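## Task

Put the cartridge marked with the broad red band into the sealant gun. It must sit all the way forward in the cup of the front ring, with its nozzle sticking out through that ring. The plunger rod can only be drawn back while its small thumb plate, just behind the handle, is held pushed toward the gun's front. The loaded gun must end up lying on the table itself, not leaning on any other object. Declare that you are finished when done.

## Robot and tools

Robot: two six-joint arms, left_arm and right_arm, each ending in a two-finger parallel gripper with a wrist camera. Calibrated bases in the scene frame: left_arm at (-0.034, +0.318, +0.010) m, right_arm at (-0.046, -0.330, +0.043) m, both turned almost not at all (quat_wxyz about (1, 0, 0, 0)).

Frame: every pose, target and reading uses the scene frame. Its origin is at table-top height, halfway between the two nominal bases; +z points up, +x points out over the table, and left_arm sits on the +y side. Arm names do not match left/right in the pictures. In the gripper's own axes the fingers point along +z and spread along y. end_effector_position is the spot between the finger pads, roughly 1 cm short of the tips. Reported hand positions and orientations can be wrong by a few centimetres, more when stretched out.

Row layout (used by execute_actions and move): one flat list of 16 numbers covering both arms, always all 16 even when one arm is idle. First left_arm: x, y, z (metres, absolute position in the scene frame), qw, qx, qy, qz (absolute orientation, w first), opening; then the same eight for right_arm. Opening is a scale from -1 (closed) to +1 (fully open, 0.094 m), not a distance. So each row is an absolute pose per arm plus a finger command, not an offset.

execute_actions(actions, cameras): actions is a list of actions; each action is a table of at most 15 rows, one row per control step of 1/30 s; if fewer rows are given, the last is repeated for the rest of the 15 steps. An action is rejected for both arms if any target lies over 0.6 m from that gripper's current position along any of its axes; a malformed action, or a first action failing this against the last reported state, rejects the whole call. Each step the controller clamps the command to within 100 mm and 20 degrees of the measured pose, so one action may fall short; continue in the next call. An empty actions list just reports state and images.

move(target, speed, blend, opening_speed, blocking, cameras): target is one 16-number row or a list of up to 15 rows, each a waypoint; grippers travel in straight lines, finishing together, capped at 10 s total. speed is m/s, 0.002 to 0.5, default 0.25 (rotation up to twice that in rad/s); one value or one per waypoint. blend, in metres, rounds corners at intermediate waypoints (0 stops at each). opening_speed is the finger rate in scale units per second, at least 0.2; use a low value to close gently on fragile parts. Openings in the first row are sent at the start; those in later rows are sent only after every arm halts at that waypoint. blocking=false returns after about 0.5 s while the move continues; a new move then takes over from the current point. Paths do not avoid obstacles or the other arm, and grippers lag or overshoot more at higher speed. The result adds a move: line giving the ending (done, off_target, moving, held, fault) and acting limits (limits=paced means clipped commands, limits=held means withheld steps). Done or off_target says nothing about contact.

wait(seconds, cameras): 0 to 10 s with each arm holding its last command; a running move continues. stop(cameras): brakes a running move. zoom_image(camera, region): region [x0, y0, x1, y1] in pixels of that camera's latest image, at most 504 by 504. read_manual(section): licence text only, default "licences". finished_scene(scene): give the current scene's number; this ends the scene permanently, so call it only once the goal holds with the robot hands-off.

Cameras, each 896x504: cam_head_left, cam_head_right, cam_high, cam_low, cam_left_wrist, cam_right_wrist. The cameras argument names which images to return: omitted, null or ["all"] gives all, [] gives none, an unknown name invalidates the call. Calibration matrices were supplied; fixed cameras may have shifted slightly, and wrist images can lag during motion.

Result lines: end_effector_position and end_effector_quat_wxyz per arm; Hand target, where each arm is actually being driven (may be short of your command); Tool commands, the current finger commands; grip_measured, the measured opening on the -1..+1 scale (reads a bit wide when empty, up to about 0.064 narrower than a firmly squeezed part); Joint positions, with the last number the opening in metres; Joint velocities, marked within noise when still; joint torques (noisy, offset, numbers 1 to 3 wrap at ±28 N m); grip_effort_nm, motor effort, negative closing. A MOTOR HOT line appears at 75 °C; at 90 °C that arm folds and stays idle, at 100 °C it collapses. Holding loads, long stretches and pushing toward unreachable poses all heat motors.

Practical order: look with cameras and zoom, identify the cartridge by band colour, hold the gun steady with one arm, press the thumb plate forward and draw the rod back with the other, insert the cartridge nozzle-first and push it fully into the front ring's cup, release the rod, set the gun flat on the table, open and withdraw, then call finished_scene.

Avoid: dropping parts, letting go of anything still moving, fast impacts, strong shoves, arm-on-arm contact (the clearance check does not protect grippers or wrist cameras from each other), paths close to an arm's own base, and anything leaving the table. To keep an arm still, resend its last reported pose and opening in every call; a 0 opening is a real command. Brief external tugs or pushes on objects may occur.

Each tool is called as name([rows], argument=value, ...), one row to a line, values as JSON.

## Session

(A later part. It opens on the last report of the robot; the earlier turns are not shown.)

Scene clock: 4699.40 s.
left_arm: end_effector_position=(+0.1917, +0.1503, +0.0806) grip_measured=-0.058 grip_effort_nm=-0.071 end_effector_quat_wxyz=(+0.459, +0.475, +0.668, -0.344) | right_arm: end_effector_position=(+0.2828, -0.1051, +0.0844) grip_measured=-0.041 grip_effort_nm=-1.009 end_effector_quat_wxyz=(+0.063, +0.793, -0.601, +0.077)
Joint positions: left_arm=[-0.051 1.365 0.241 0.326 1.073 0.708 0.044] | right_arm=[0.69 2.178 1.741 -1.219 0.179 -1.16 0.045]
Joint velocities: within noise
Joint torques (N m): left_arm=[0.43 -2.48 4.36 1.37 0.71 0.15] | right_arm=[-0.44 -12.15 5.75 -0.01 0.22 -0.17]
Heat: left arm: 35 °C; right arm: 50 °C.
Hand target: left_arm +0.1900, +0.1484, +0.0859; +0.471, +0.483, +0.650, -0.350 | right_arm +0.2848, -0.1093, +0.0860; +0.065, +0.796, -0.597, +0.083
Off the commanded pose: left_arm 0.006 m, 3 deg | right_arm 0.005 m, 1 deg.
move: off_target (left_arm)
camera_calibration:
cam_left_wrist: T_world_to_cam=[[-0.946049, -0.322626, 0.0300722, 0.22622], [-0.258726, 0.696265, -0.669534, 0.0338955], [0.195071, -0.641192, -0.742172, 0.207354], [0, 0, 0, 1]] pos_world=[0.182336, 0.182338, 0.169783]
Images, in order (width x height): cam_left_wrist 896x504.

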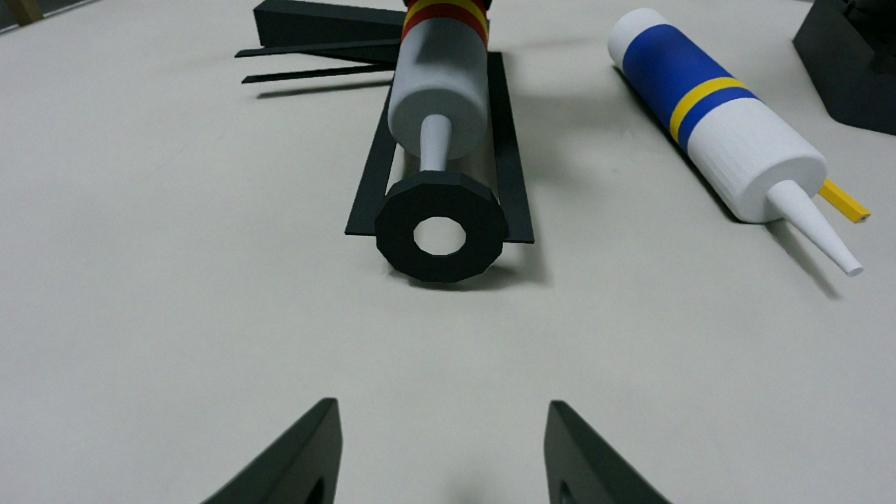

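move([
  [0.19,0.1484,0.086,0.4719,0.4823,0.6495,-0.3505,-0.06,0.284,-0.109,0.083,-0.0622,-0.7995,0.5915,-0.0840,-0.25],
], speed=0.05, cameras=["cam_left_wrist"])

zoom_image(camera="cam_left_wrist", region=[300, 0, 600, 300])

Scene clock: 4717.67 s.
left_arm: end_effector_position=(+0.1917, +0.1503, +0.0806) grip_measured=-0.058 grip_effort_nm=-0.081 end_effector_quat_wxyz=(+0.459, +0.475, +0.667, -0.344) | right_arm: end_effector_position=(+0.2817, -0.1061, +0.0791) grip_measured=-0.041 grip_effort_nm=-1.004 end_effector_quat_wxyz=(+0.064, +0.793, -0.600, +0.076)
Joint positions: left_arm=[-0.051 1.365 0.241 0.326 1.073 0.71 0.044] | right_arm=[0.69 2.178 1.719 -1.199 0.179 -1.161 0.045]
Joint velocities: within noise
Joint torques (N m): left_arm=[0.47 -2.43 4.4 1.39 0.69 0.13] | right_arm=[-0.24 -12.6 5.7 0.01 0.23 -0.17]
Heat: left arm: 35 °C; right arm: 50 °C.
Hand target: left_arm +0.1900, +0.1484, +0.0859; +0.472, +0.483, +0.649, -0.350 | right_arm +0.2835, -0.1093, +0.0829; +0.063, +0.797, -0.595, +0.084
Off the commanded pose: left_arm 0.006 m, 3 deg | right_arm 0.005 m, 2 deg.
move: off_target (left_arm)
camera_calibration:
cam_left_wrist: T_world_to_cam=[[-0.946258, -0.322142, 0.0286316, 0.226303], [-0.257441, 0.696695, -0.669582, 0.0335884], [0.195753, -0.640969, -0.742186, 0.20719], [0, 0, 0, 1]] pos_world=[0.18223, 0.182303, 0.169784]
Images, in order (width x height): cam_left_wrist 896x504.

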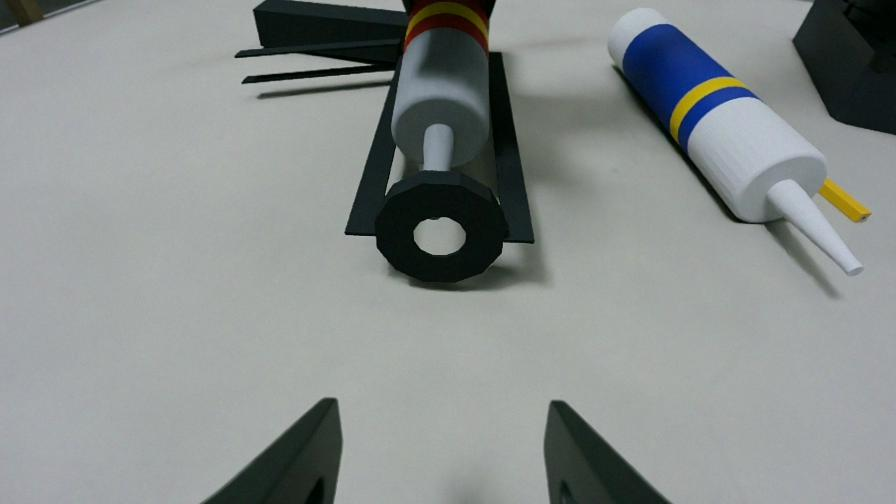

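Scaled by 1.680 from the camera's 896x504 image, which has a finer 1280x720 frame.

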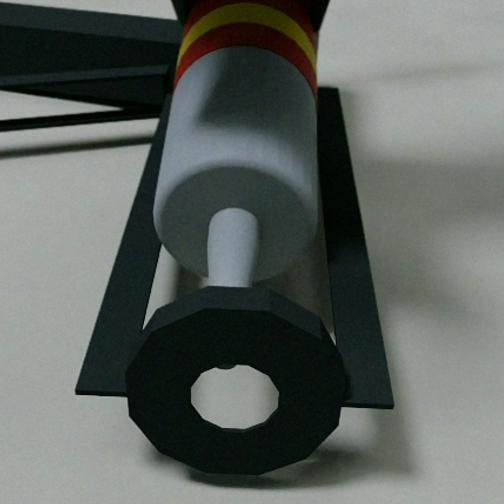

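move([
  [0.19,0.1484,0.086,0.4719,0.4823,0.6495,-0.3505,-0.06,0.280,-0.109,0.080,-0.0622,-0.7995,0.5915,-0.0840,-0.25],
], speed=0.05, cameras=["cam_left_wrist"])

zoom_image(camera="cam_left_wrist", region=[300, 0, 600, 300])

Scene clock: 4730.50 s.
left_arm: end_effector_position=(+0.1917, +0.1503, +0.0806) grip_measured=-0.058 grip_effort_nm=-0.081 end_effector_quat_wxyz=(+0.459, +0.475, +0.667, -0.344) | right_arm: end_effector_position=(+0.2786, -0.1086, +0.0736) grip_measured=-0.041 grip_effort_nm=-1.004 end_effector_quat_wxyz=(+0.068, +0.794, -0.599, +0.075)
Joint positions: left_arm=[-0.051 1.365 0.241 0.326 1.073 0.71 0.044] | right_arm=[0.69 2.176 1.693 -1.184 0.179 -1.163 0.045]
Joint velocities: within noise
Joint torques (N m): left_arm=[0.31 -2.39 4.27 1.36 0.71 0.13] | right_arm=[0.29 -13.35 5.59 0.01 0.22 -0.18]
Heat: left arm: 36 °C; right arm: 50 °C.
Hand target: left_arm +0.1900, +0.1484, +0.0859; +0.471, +0.483, +0.650, -0.350 | right_arm +0.2798, -0.1091, +0.0805; +0.062, +0.799, -0.592, +0.084
Off the commanded pose: left_arm 0.006 m, 3 deg | right_arm 0.007 m, 2 deg.
move: off_target (left_arm)
camera_calibration:
cam_left_wrist: T_world_to_cam=[[-0.946258, -0.322142, 0.0286316, 0.226303], [-0.257441, 0.696695, -0.669582, 0.0335884], [0.195753, -0.640969, -0.742186, 0.20719], [0, 0, 0, 1]] pos_world=[0.18223, 0.182303, 0.169784]
Images, in order (width x height): cam_left_wrist 896x504.

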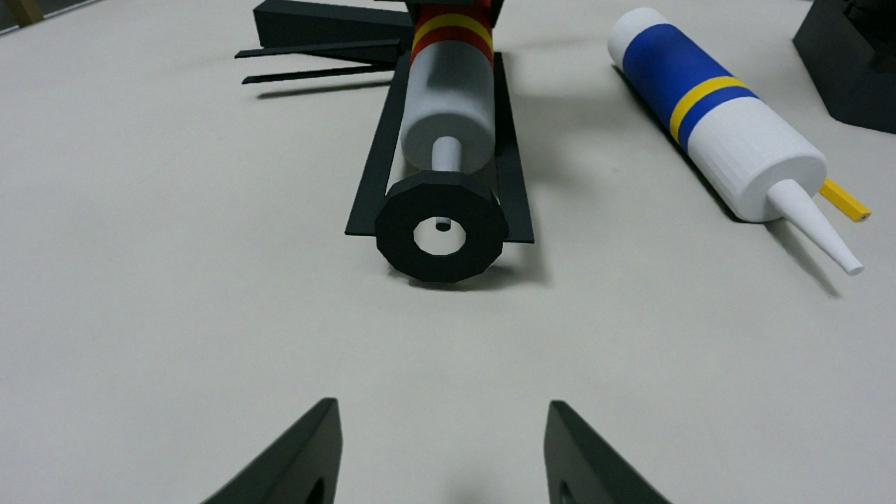

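Scaled by 1.680 from the camera's 896x504 image, which has a finer 1280x720 frame.

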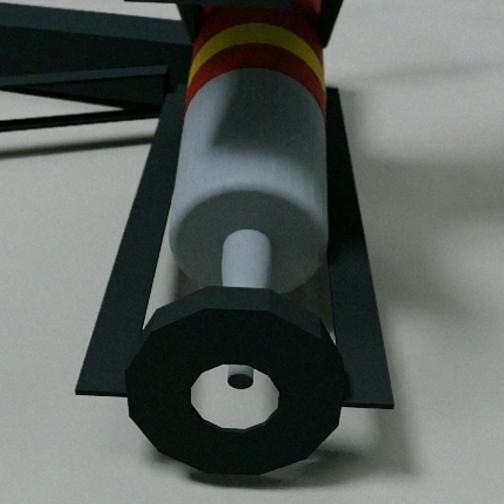

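wait(seconds=0.2, cameras=["cam_low","cam_right_wrist","cam_head_left","cam_head_right"])

zoom_image(camera="cam_low", region=[290, 190, 470, 320])

zoom_image(camera="cam_head_right", region=[320, 200, 520, 320])

Scene clock: 4770.07 s.
left_arm: end_effector_position=(+0.1917, +0.1503, +0.0806) grip_measured=-0.058 grip_effort_nm=-0.071 end_effector_quat_wxyz=(+0.460, +0.476, +0.667, -0.343) | right_arm: end_effector_position=(+0.2786, -0.1086, +0.0736) grip_measured=-0.041 grip_effort_nm=-1.009 end_effector_quat_wxyz=(+0.068, +0.794, -0.599, +0.075)
Joint positions: left_arm=[-0.051 1.365 0.241 0.326 1.073 0.711 0.044] | right_arm=[0.69 2.176 1.693 -1.184 0.179 -1.163 0.045]
Joint velocities: within noise
Joint torques (N m): left_arm=[0.35 -2.52 4.52 1.34 0.71 0.08] | right_arm=[0.28 -13.37 5.57 0.01 0.22 -0.18]
Heat: left arm: 36 °C; right arm: 51 °C.
Hand target: left_arm +0.1900, +0.1484, +0.0859; +0.472, +0.483, +0.649, -0.350 | right_arm +0.2798, -0.1091, +0.0805; +0.062, +0.799, -0.592, +0.084
Tool commands: left_gripper/opening=-0.06 right_gripper/opening=-0.25
Off the commanded pose: left_arm 0.006 m, 3 deg | right_arm 0.007 m, 2 deg.
wait: 0.20 s; at rest from the start
camera_calibration:
cam_right_wrist: T_world_to_cam=[[0.965172, 0.261566, -0.00512279, -0.239699], [0.215767, -0.784794, 0.580984, -0.147927], [0.147945, -0.561855, -0.813899, 0.0402586], [0, 0, 0, 1]] pos_world=[0.257312, -0.0307754, 0.117482]
Images, in order (width x height): cam_head_left 896x504, cam_head_right 896x504, cam_low 896x504, cam_right_wrist 896x504.

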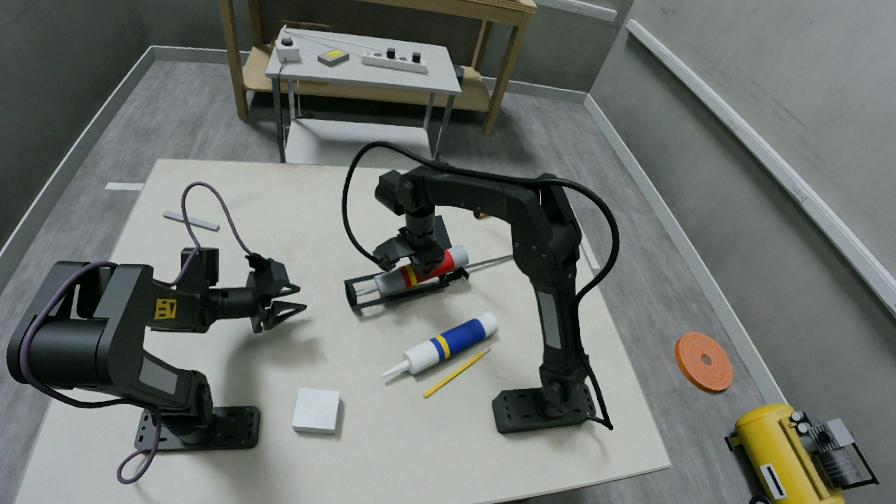

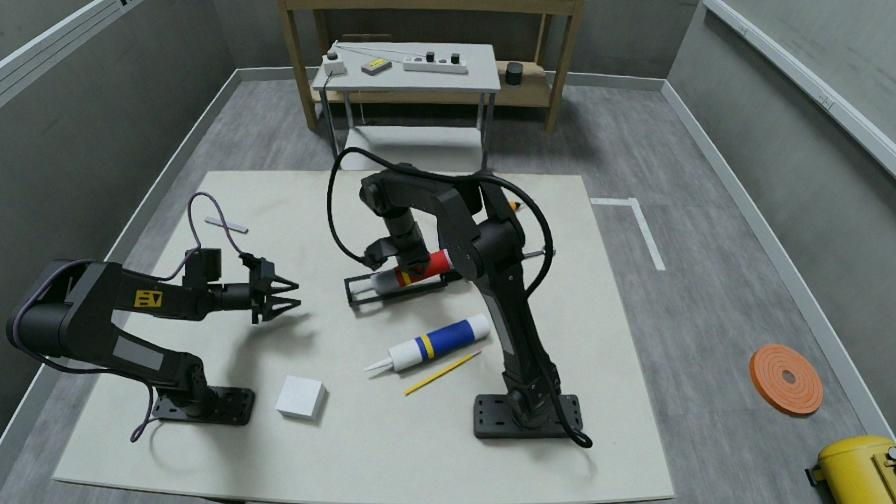

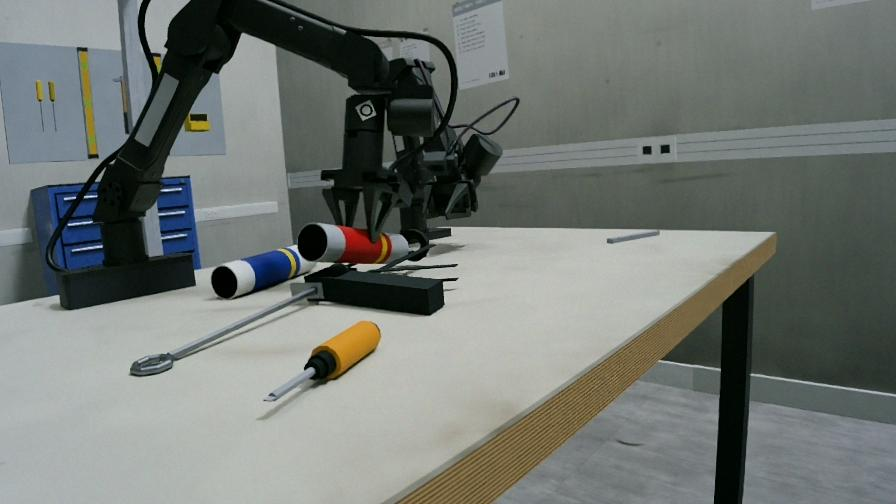

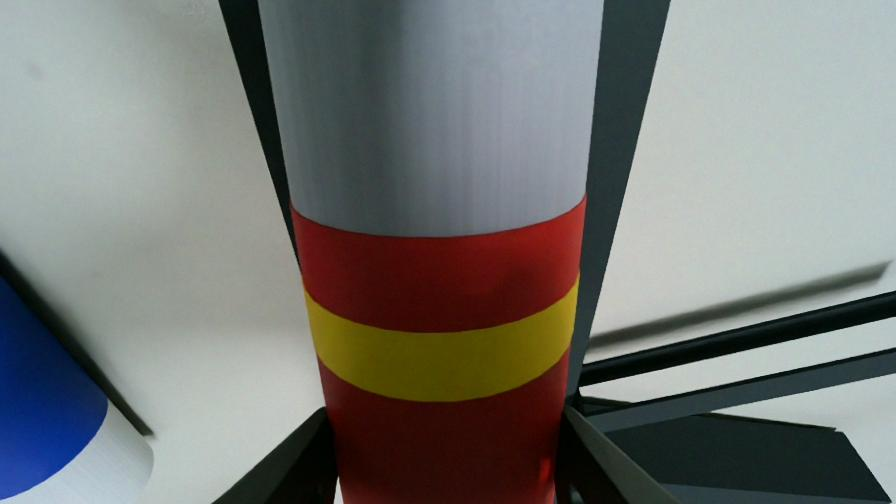

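Scaled by 2.800 from the camera's 896x504 image, which has a finer 1280x720 frame.

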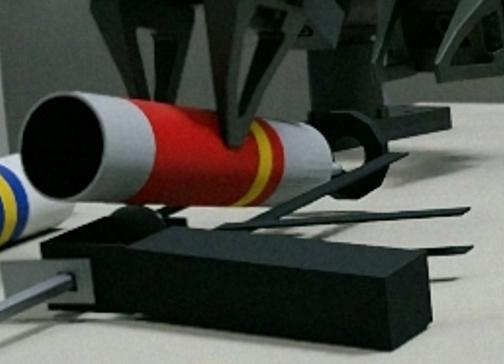

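Scaled by 2.520 from the camera's 896x504 image, which has a finer 1280x720 frame.

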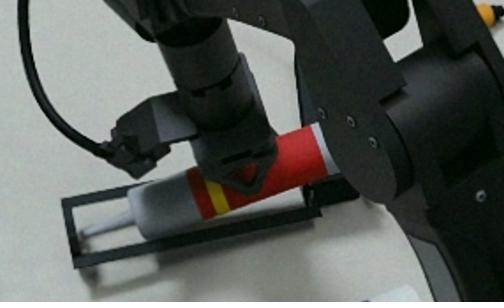

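move([
  [0.19,0.1484,0.086,0.4719,0.4823,0.6495,-0.3505,-0.06,0.280,-0.109,0.089,-0.0622,-0.7995,0.5915,-0.0840,-0.25],
  [0.19,0.1484,0.086,0.4719,0.4823,0.6495,-0.3505,-0.06,0.2775,-0.100,0.089,-0.0622,-0.7995,0.5915,-0.0840,-0.25],
], speed=0.05, cameras=["cam_left_wrist"])

zoom_image(camera="cam_left_wrist", region=[300, 0, 600, 300])

Scene clock: 4788.60 s.
left_arm: end_effector_position=(+0.1917, +0.1503, +0.0806) grip_measured=-0.058 grip_effort_nm=-0.076 end_effector_quat_wxyz=(+0.460, +0.477, +0.666, -0.342) | right_arm: end_effector_position=(+0.2757, -0.1040, +0.0745) grip_measured=-0.041 grip_effort_nm=-1.004 end_effector_quat_wxyz=(+0.068, +0.799, -0.593, +0.075)
Joint positions: left_arm=[-0.051 1.365 0.241 0.326 1.073 0.714 0.044] | right_arm=[0.703 2.178 1.699 -1.19 0.179 -1.165 0.045]
Joint velocities: within noise
Joint torques (N m): left_arm=[0.36 -2.5 4.36 1.4 0.7 0.09] | right_arm=[0.64 -12.62 9.29 -0.32 0.21 0.02]
Heat: left arm: 36 °C; right arm: 51 °C.
Hand target: left_arm +0.1900, +0.1484, +0.0859; +0.472, +0.484, +0.649, -0.349 | right_arm +0.2794, -0.1000, +0.0882; +0.059, +0.799, -0.592, +0.085
Off the commanded pose: left_arm 0.006 m, 3 deg | right_arm 0.015 m, 1 deg.
move: off_target (left_arm, right_arm)
camera_calibration:
cam_left_wrist: T_world_to_cam=[[-0.946873, -0.320687, 0.0243096, 0.226551], [-0.253586, 0.69798, -0.669715, 0.0326667], [0.197801, -0.6403, -0.74222, 0.2067], [0, 0, 0, 1]] pos_world=[0.181913, 0.182201, 0.169787]
Images, in order (width x height): cam_left_wrist 896x504.

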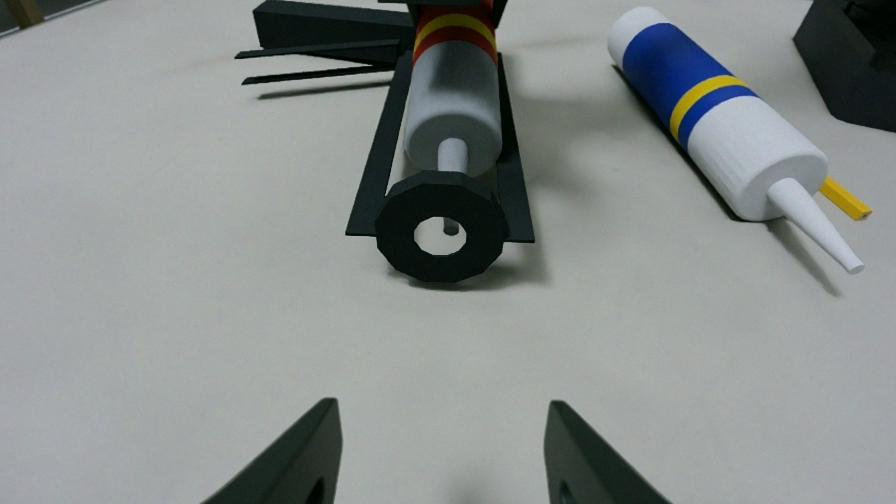

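Scaled by 1.680 from the camera's 896x504 image, which has a finer 1280x720 frame.

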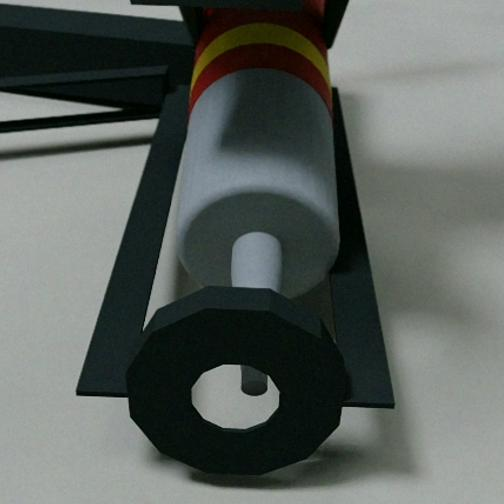

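move([
  [0.19,0.1484,0.086,0.4719,0.4823,0.6495,-0.3505,-0.06,0.282,-0.102,0.096,-0.0622,-0.7995,0.5915,-0.0840,-0.25],
], speed=0.05, cameras=["cam_left_wrist"])

zoom_image(camera="cam_left_wrist", region=[300, 0, 600, 300])

Scene clock: 4812.50 s.
left_arm: end_effector_position=(+0.1917, +0.1503, +0.0806) grip_measured=-0.058 grip_effort_nm=-0.081 end_effector_quat_wxyz=(+0.460, +0.477, +0.666, -0.342) | right_arm: end_effector_position=(+0.2758, -0.1031, +0.0821) grip_measured=-0.041 grip_effort_nm=-1.013 end_effector_quat_wxyz=(+0.071, +0.799, -0.592, +0.075)
Joint positions: left_arm=[-0.051 1.365 0.241 0.326 1.073 0.716 0.044] | right_arm=[0.705 2.178 1.73 -1.226 0.179 -1.165 0.045]
Joint velocities: within noise
Joint torques (N m): left_arm=[0.46 -2.54 4.45 1.38 0.7 0.05] | right_arm=[-0.05 -12.46 9.54 -0.32 0.21 -0.08]
Heat: left arm: 37 °C; right arm: 50 °C.
Hand target: left_arm +0.1900, +0.1484, +0.0859; +0.472, +0.483, +0.649, -0.350 | right_arm +0.2816, -0.1015, +0.0958; +0.062, +0.800, -0.591, +0.084
Off the commanded pose: left_arm 0.006 m, 3 deg | right_arm 0.015 m, 1 deg.
move: off_target (left_arm, right_arm)
camera_calibration:
cam_left_wrist: T_world_to_cam=[[-0.947074, -0.3202, 0.0228688, 0.226632], [-0.2523, 0.698407, -0.669756, 0.0323592], [0.198484, -0.640078, -0.742229, 0.206536], [0, 0, 0, 1]] pos_world=[0.181807, 0.182167, 0.169787]
Images, in order (width x height): cam_left_wrist 896x504.

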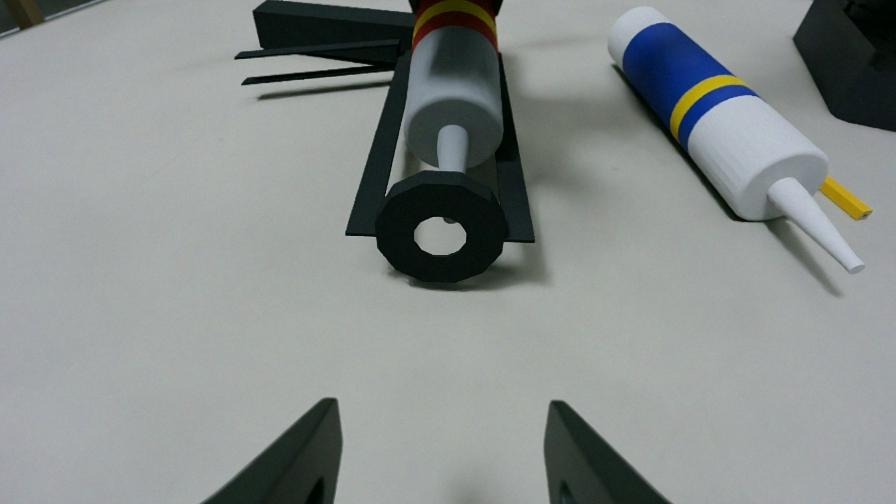

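Scaled by 1.680 from the camera's 896x504 image, which has a finer 1280x720 frame.

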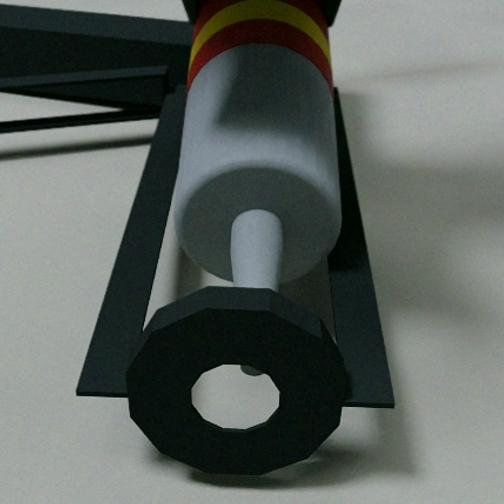

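move([
  [0.19,0.1484,0.086,0.4719,0.4823,0.6495,-0.3505,-0.06,0.287,-0.102,0.092,-0.0622,-0.7995,0.5915,-0.0840,-0.25],
], speed=0.05, cameras=["cam_left_wrist","cam_low","cam_head_left"])

zoom_image(camera="cam_left_wrist", region=[300, 0, 600, 300])

zoom_image(camera="cam_low", region=[370, 210, 470, 280])

zoom_image(camera="cam_head_left", region=[330, 240, 430, 320])

Scene clock: 4828.33 s.
left_arm: end_effector_position=(+0.1917, +0.1503, +0.0806) grip_measured=-0.058 grip_effort_nm=-0.081 end_effector_quat_wxyz=(+0.460, +0.477, +0.666, -0.342) | right_arm: end_effector_position=(+0.2782, -0.1011, +0.0826) grip_measured=-0.041 grip_effort_nm=-1.009 end_effector_quat_wxyz=(+0.068, +0.799, -0.593, +0.076)
Joint positions: left_arm=[-0.051 1.365 0.241 0.326 1.073 0.716 0.044] | right_arm=[0.705 2.184 1.742 -1.226 0.179 -1.165 0.045]
Joint velocities: within noise
Joint torques (N m): left_arm=[0.44 -2.35 4.49 1.39 0.7 0.05] | right_arm=[-0.83 -11.67 9.58 -0.23 0.22 -0.15]
Heat: left arm: 37 °C; right arm: 50 °C.
Hand target: left_arm +0.1900, +0.1484, +0.0859; +0.471, +0.483, +0.650, -0.350 | right_arm +0.2869, -0.1021, +0.0920; +0.061, +0.799, -0.592, +0.084
Off the commanded pose: left_arm 0.006 m, 3 deg | right_arm 0.013 m, 1 deg.
move: off_target (left_arm, right_arm)
camera_calibration:
cam_left_wrist: T_world_to_cam=[[-0.947074, -0.3202, 0.0228688, 0.226632], [-0.2523, 0.698407, -0.669756, 0.0323592], [0.198484, -0.640078, -0.742229, 0.206536], [0, 0, 0, 1]] pos_world=[0.181807, 0.182167, 0.169787]
Images, in order (width x height): cam_head_left 896x504, cam_low 896x504, cam_left_wrist 896x504.

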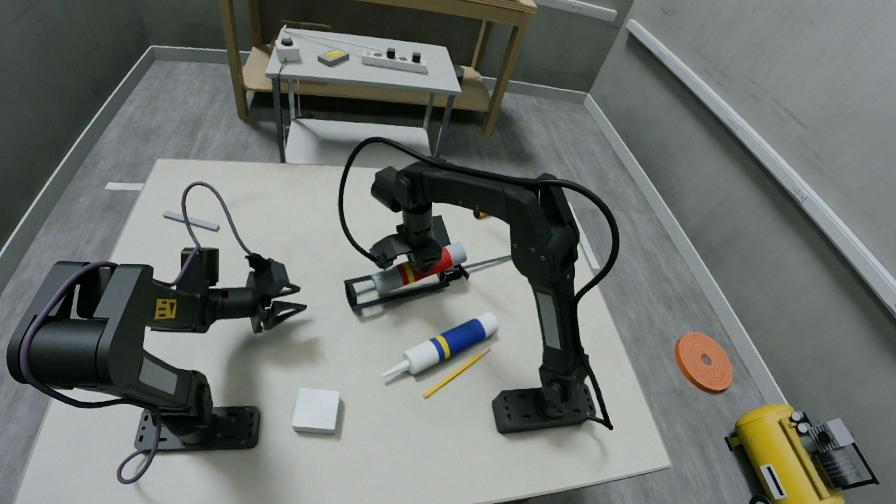

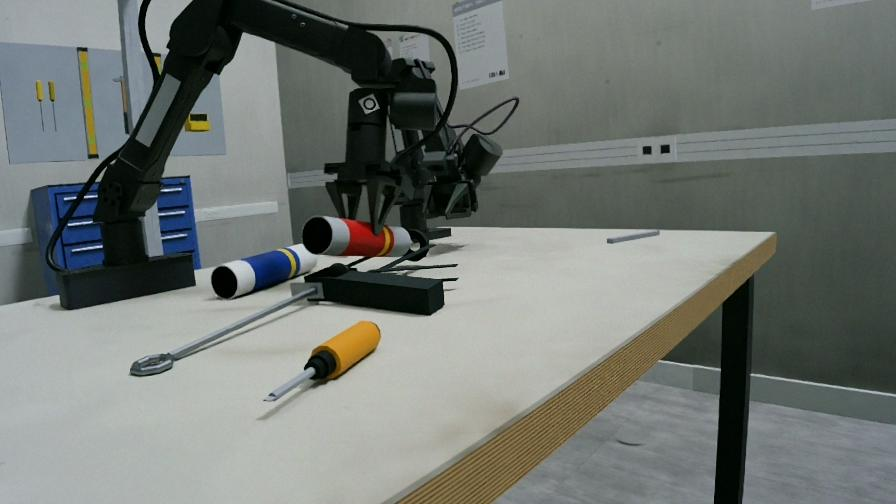

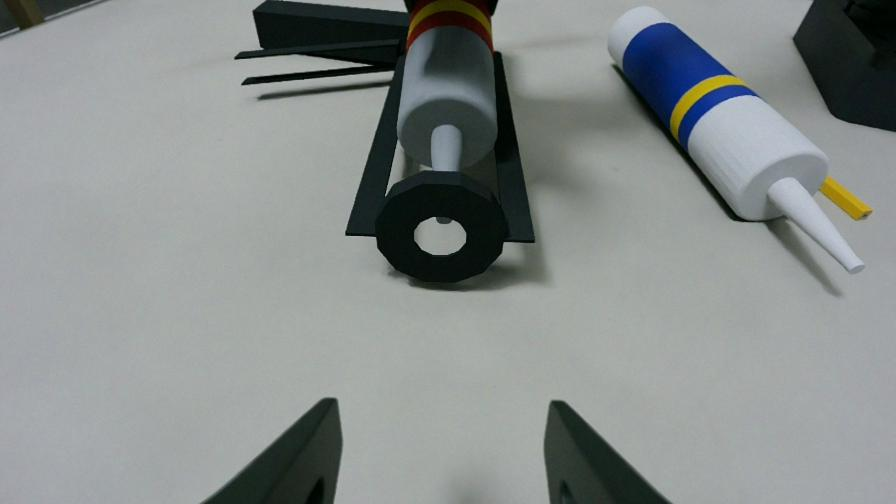

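Scaled by 1.680 from the camera's 896x504 image, which has a finer 1280x720 frame.

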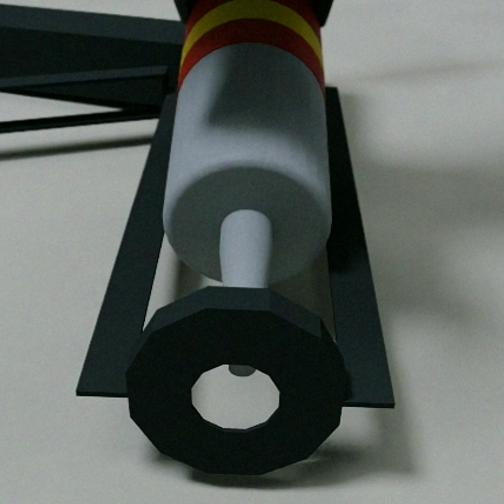

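Scaled by 5.040 from the camera's 896x504 image, which has a finer 1280x720 frame.

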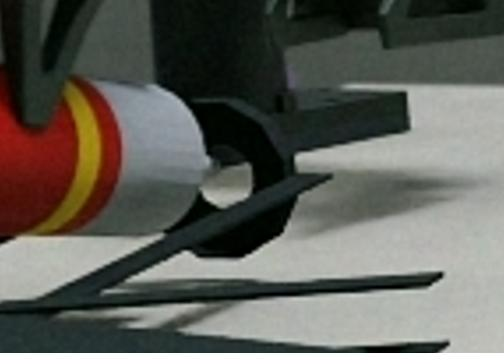

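Scaled by 5.040 from the camera's 896x504 image, which has a finer 1280x720 frame.

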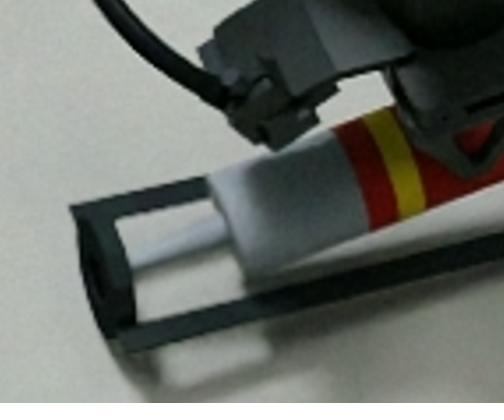

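zoom_image(camera="cam_low", region=[400, 222, 436, 266])

zoom_image(camera="cam_left_wrist", region=[400, 190, 480, 270])

Scaled by 11.455 from the camera's 896x504 image, which has a finer 1280x720 frame.

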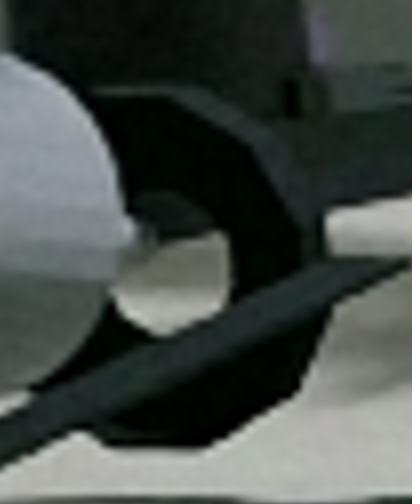

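Scaled by 6.300 from the camera's 896x504 image, which has a finer 1280x720 frame.

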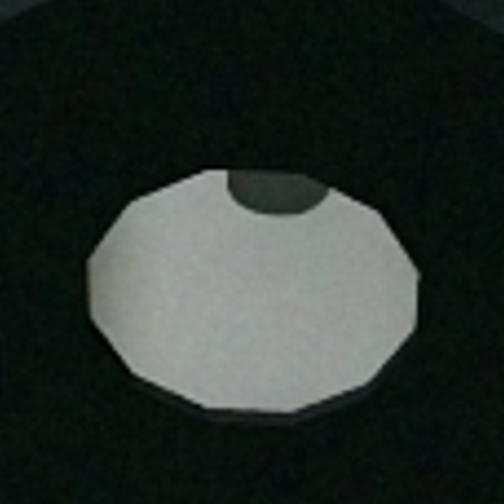

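move([
  [0.19,0.1484,0.086,0.4719,0.4823,0.6495,-0.3505,-0.06,0.282,-0.086,0.090,-0.0622,-0.7995,0.5915,-0.0840,-0.25],
], speed=0.05, cameras=["cam_left_wrist"])

zoom_image(camera="cam_left_wrist", region=[300, 0, 600, 300])

Scene clock: 4893.27 s.
left_arm: end_effector_position=(+0.1917, +0.1503, +0.0806) grip_measured=-0.058 grip_effort_nm=-0.081 end_effector_quat_wxyz=(+0.460, +0.477, +0.666, -0.342) | right_arm: end_effector_position=(+0.2768, -0.0878, +0.0805) grip_measured=-0.041 grip_effort_nm=-1.009 end_effector_quat_wxyz=(+0.067, +0.807, -0.582, +0.076)
Joint positions: left_arm=[-0.051 1.365 0.241 0.326 1.073 0.716 0.044] | right_arm=[0.733 2.214 1.784 -1.238 0.179 -1.163 0.045]
Joint velocities: within noise
Joint torques (N m): left_arm=[0.47 -2.37 4.36 1.36 0.7 0.02] | right_arm=[0.27 -11.92 9.65 -0.31 0.19 0.13]
Heat: left arm: 38 °C; right arm: 49 °C.
Hand target: left_arm +0.1900, +0.1484, +0.0859; +0.471, +0.483, +0.650, -0.350 | right_arm +0.2812, -0.0851, +0.0901; +0.062, +0.803, -0.587, +0.084
Off the commanded pose: left_arm 0.006 m, 3 deg | right_arm 0.011 m, 2 deg.
move: off_target (left_arm, right_arm)
camera_calibration:
cam_left_wrist: T_world_to_cam=[[-0.947074, -0.3202, 0.0228688, 0.226632], [-0.2523, 0.698407, -0.669756, 0.0323592], [0.198484, -0.640078, -0.742229, 0.206536], [0, 0, 0, 1]] pos_world=[0.181807, 0.182167, 0.169787]
Images, in order (width x height): cam_left_wrist 896x504.

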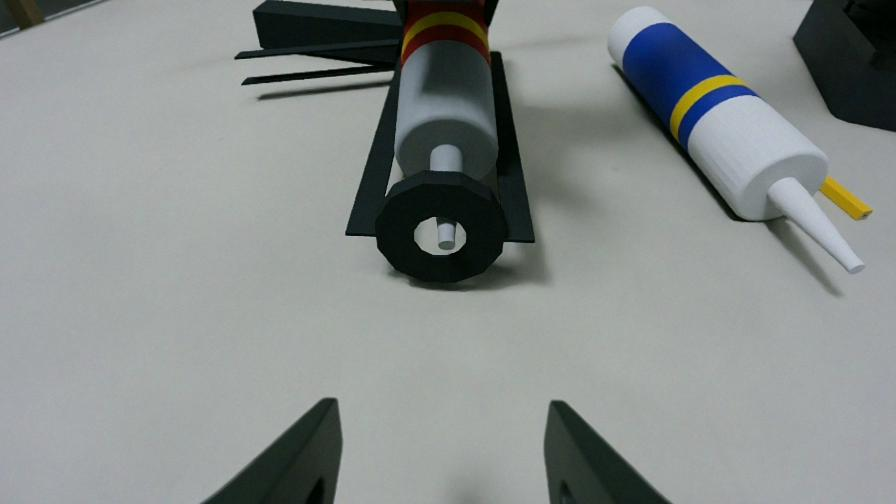

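Scaled by 1.680 from the camera's 896x504 image, which has a finer 1280x720 frame.

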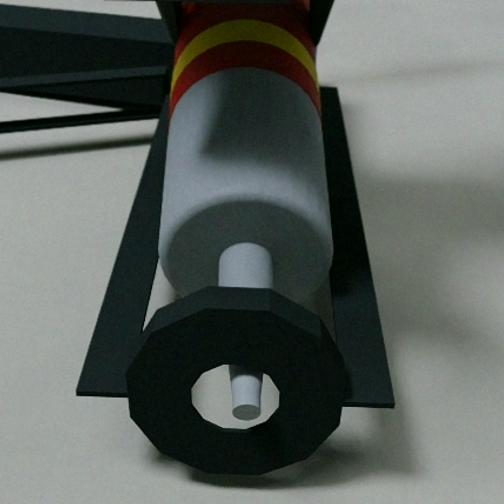

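move([
  [0.19,0.1484,0.086,0.4719,0.4823,0.6495,-0.3505,-0.06,0.275,-0.068,0.087,-0.0632,-0.7920,0.6016,-0.0832,-0.25],
], speed=0.05, cameras=["cam_left_wrist"])

zoom_image(camera="cam_left_wrist", region=[300, 0, 600, 300])

Scene clock: 4909.70 s.
left_arm: end_effector_position=(+0.1917, +0.1503, +0.0806) grip_measured=-0.058 grip_effort_nm=-0.081 end_effector_quat_wxyz=(+0.460, +0.477, +0.666, -0.342) | right_arm: end_effector_position=(+0.2723, -0.0718, +0.0777) grip_measured=-0.041 grip_effort_nm=-1.009 end_effector_quat_wxyz=(+0.068, +0.795, -0.597, +0.079)
Joint positions: left_arm=[-0.051 1.365 0.241 0.326 1.073 0.716 0.044] | right_arm=[0.769 2.254 1.837 -1.262 0.179 -1.088 0.045]
Joint velocities: within noise
Joint torques (N m): left_arm=[0.31 -2.39 4.45 1.34 0.69 0.04] | right_arm=[0.18 -12.23 9.63 -0.34 0.13 0.13]
Heat: left arm: 38 °C; right arm: 52 °C.
Hand target: left_arm +0.1900, +0.1484, +0.0859; +0.471, +0.483, +0.650, -0.350 | right_arm +0.2756, -0.0687, +0.0870; +0.062, +0.791, -0.602, +0.083
Off the commanded pose: left_arm 0.006 m, 3 deg | right_arm 0.010 m, 1 deg.
move: off_target (left_arm)
camera_calibration:
cam_left_wrist: T_world_to_cam=[[-0.947074, -0.3202, 0.0228688, 0.226632], [-0.2523, 0.698407, -0.669756, 0.0323592], [0.198484, -0.640078, -0.742229, 0.206536], [0, 0, 0, 1]] pos_world=[0.181807, 0.182167, 0.169787]
Images, in order (width x height): cam_left_wrist 896x504.

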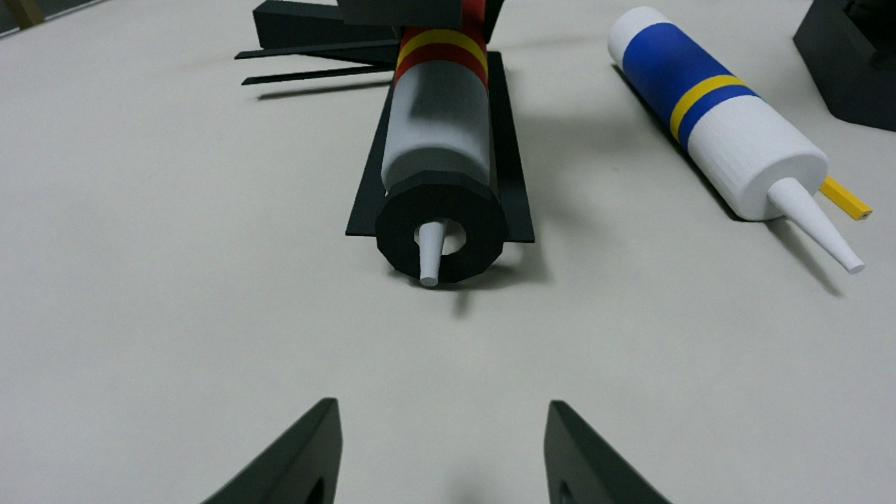

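Scaled by 1.680 from the camera's 896x504 image, which has a finer 1280x720 frame.

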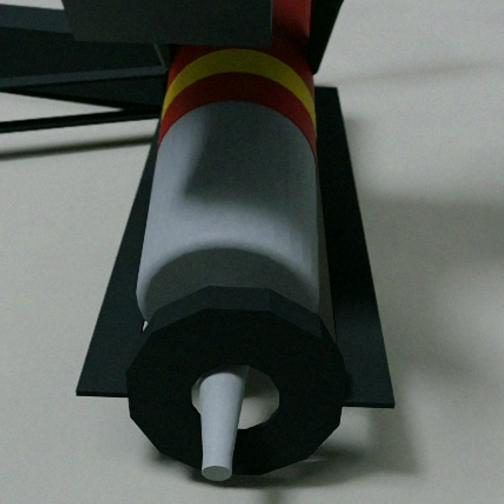

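move([
  [0.19,0.1484,0.086,0.4719,0.4823,0.6495,-0.3505,-0.06,0.268,-0.065,0.086,-0.0628,-0.7953,0.5971,-0.0836,-0.25],
], speed=0.05, cameras=["cam_left_wrist"])

zoom_image(camera="cam_left_wrist", region=[300, 0, 600, 300])

Scene clock: 4928.07 s.
left_arm: end_effector_position=(+0.1917, +0.1503, +0.0806) grip_measured=-0.058 grip_effort_nm=-0.076 end_effector_quat_wxyz=(+0.460, +0.477, +0.666, -0.342) | right_arm: end_effector_position=(+0.2662, -0.0645, +0.0777) grip_measured=-0.041 grip_effort_nm=-1.009 end_effector_quat_wxyz=(+0.067, +0.800, -0.591, +0.080)
Joint positions: left_arm=[-0.051 1.365 0.241 0.326 1.073 0.716 0.044] | right_arm=[0.792 2.254 1.837 -1.262 0.179 -1.08 0.045]
Joint velocities: within noise
Joint torques (N m): left_arm=[0.35 -2.54 4.34 1.37 0.66 0.06] | right_arm=[0.47 -13.14 7.47 -0.23 0.13 0.13]
Heat: left arm: 38 °C; right arm: 52 °C.
Hand target: left_arm +0.1900, +0.1484, +0.0859; +0.471, +0.483, +0.650, -0.350 | right_arm +0.2663, -0.0629, +0.0859; +0.062, +0.797, -0.595, +0.084
Off the commanded pose: left_arm 0.006 m, 3 deg | right_arm 0.008 m, 1 deg.
move: off_target (left_arm)
camera_calibration:
cam_left_wrist: T_world_to_cam=[[-0.947074, -0.3202, 0.0228688, 0.226632], [-0.2523, 0.698407, -0.669756, 0.0323592], [0.198484, -0.640078, -0.742229, 0.206536], [0, 0, 0, 1]] pos_world=[0.181807, 0.182167, 0.169787]
Images, in order (width x height): cam_left_wrist 896x504.

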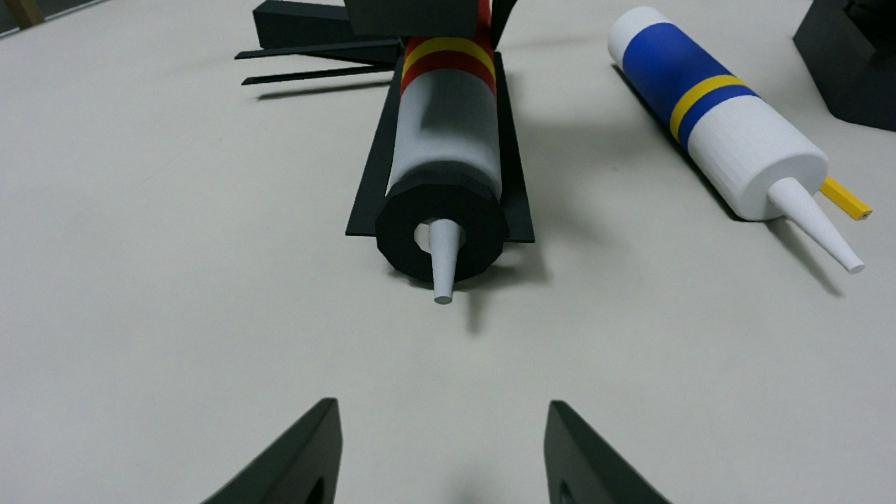

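Scaled by 1.680 from the camera's 896x504 image, which has a finer 1280x720 frame.

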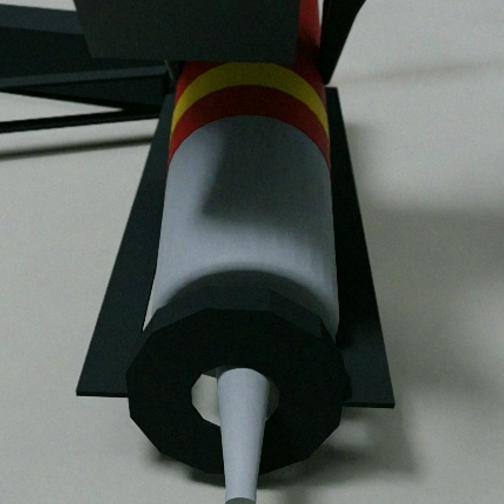

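wait(seconds=0.1, cameras=["cam_low","cam_right_wrist","cam_head_left","cam_high"])

zoom_image(camera="cam_low", region=[290, 200, 450, 310])

zoom_image(camera="cam_head_left", region=[330, 220, 510, 330])

Scene clock: 4950.47 s.
left_arm: end_effector_position=(+0.1917, +0.1503, +0.0806) grip_measured=-0.058 grip_effort_nm=-0.085 end_effector_quat_wxyz=(+0.460, +0.477, +0.666, -0.342) | right_arm: end_effector_position=(+0.2666, -0.0650, +0.0777) grip_measured=-0.041 grip_effort_nm=-1.009 end_effector_quat_wxyz=(+0.067, +0.800, -0.591, +0.080)
Joint positions: left_arm=[-0.051 1.365 0.241 0.326 1.073 0.716 0.044] | right_arm=[0.791 2.254 1.837 -1.262 0.179 -1.08 0.045]
Joint velocities: within noise
Joint torques (N m): left_arm=[0.28 -2.58 4.33 1.37 0.71 0.02] | right_arm=[0.42 -13.14 7.45 -0.23 0.13 0.13]
Heat: left arm: 38 °C; right arm: 53 °C.
Hand target: left_arm +0.1900, +0.1484, +0.0859; +0.471, +0.483, +0.650, -0.350 | right_arm +0.2667, -0.0634, +0.0859; +0.062, +0.796, -0.596, +0.084
Tool commands: left_gripper/opening=-0.06 right_gripper/opening=-0.25
Off the commanded pose: left_arm 0.006 m, 3 deg | right_arm 0.008 m, 1 deg.
wait: 0.10 s; at rest from the start
camera_calibration:
cam_right_wrist: T_world_to_cam=[[0.959719, 0.28096, 0.000761497, -0.237317], [0.227197, -0.777661, 0.586196, -0.116593], [0.16529, -0.56241, -0.810169, 0.0649396], [0, 0, 0, 1]] pos_world=[0.243514, 0.0125299, 0.121139]
Images, in order (width x height): cam_head_left 896x504, cam_high 896x504, cam_low 896x504, cam_right_wrist 896x504.

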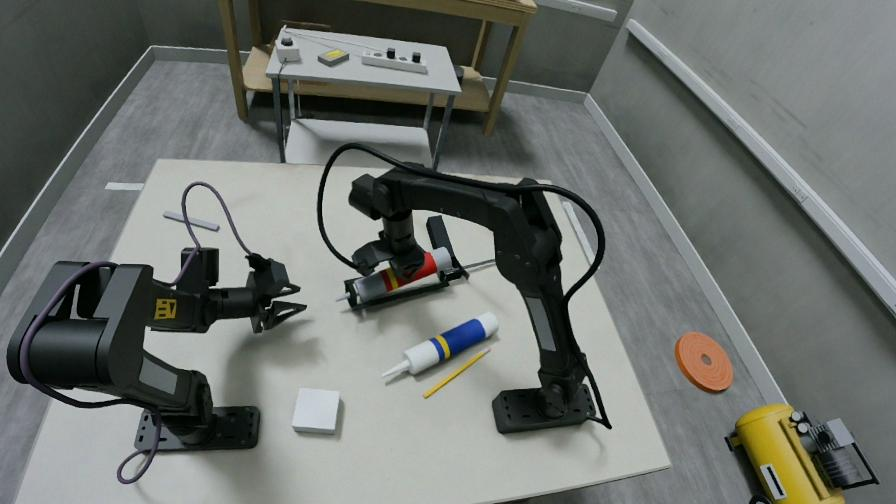

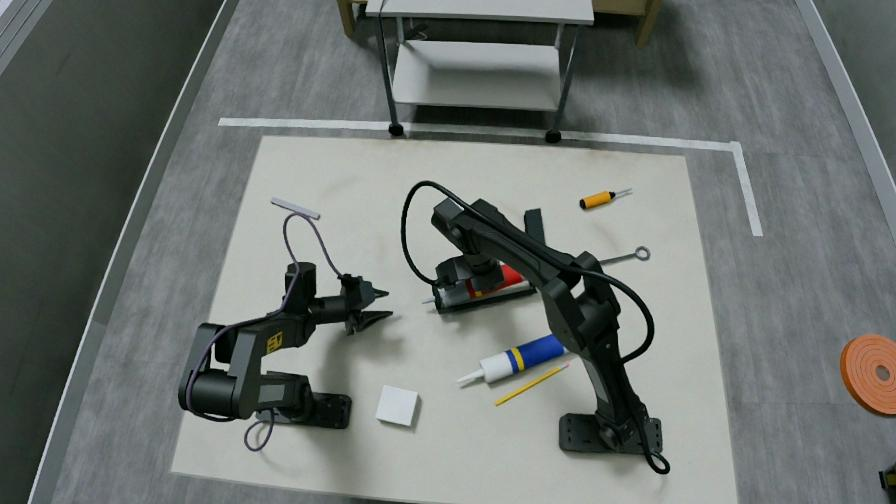

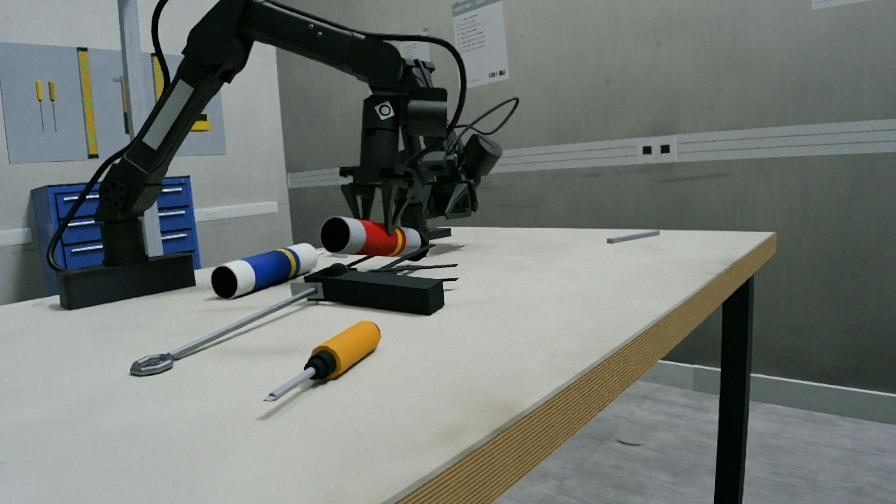

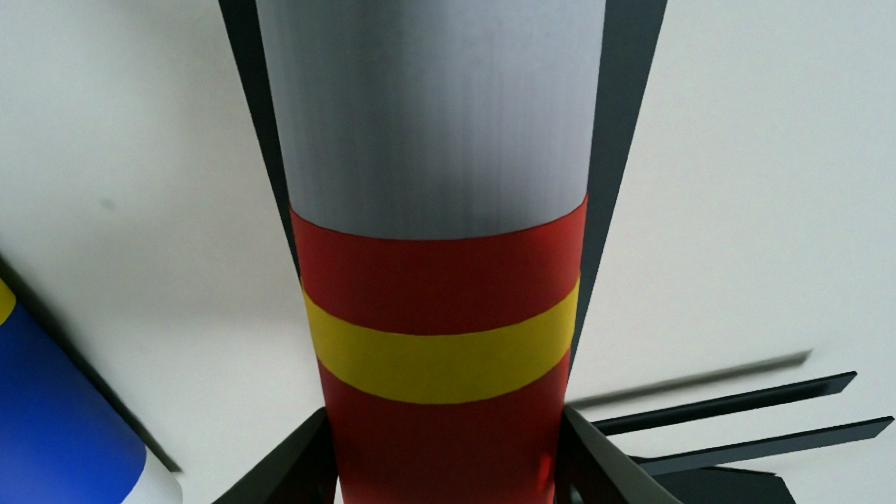

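Scaled by 3.150 from the camera's 896x504 image, which has a finer 1280x720 frame.

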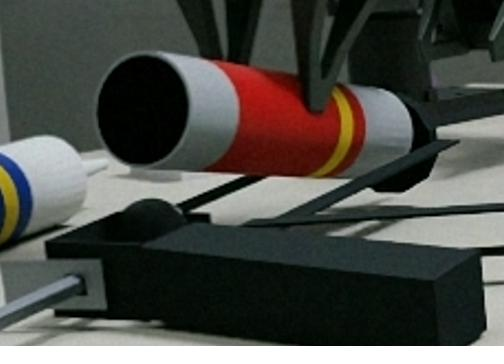

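Scaled by 2.800 from the camera's 896x504 image, which has a finer 1280x720 frame.

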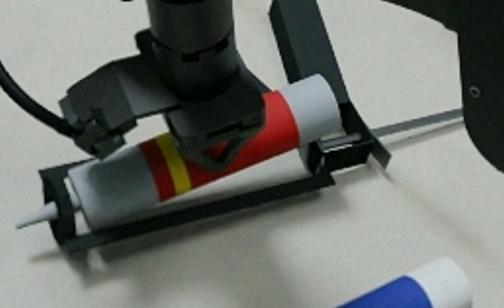

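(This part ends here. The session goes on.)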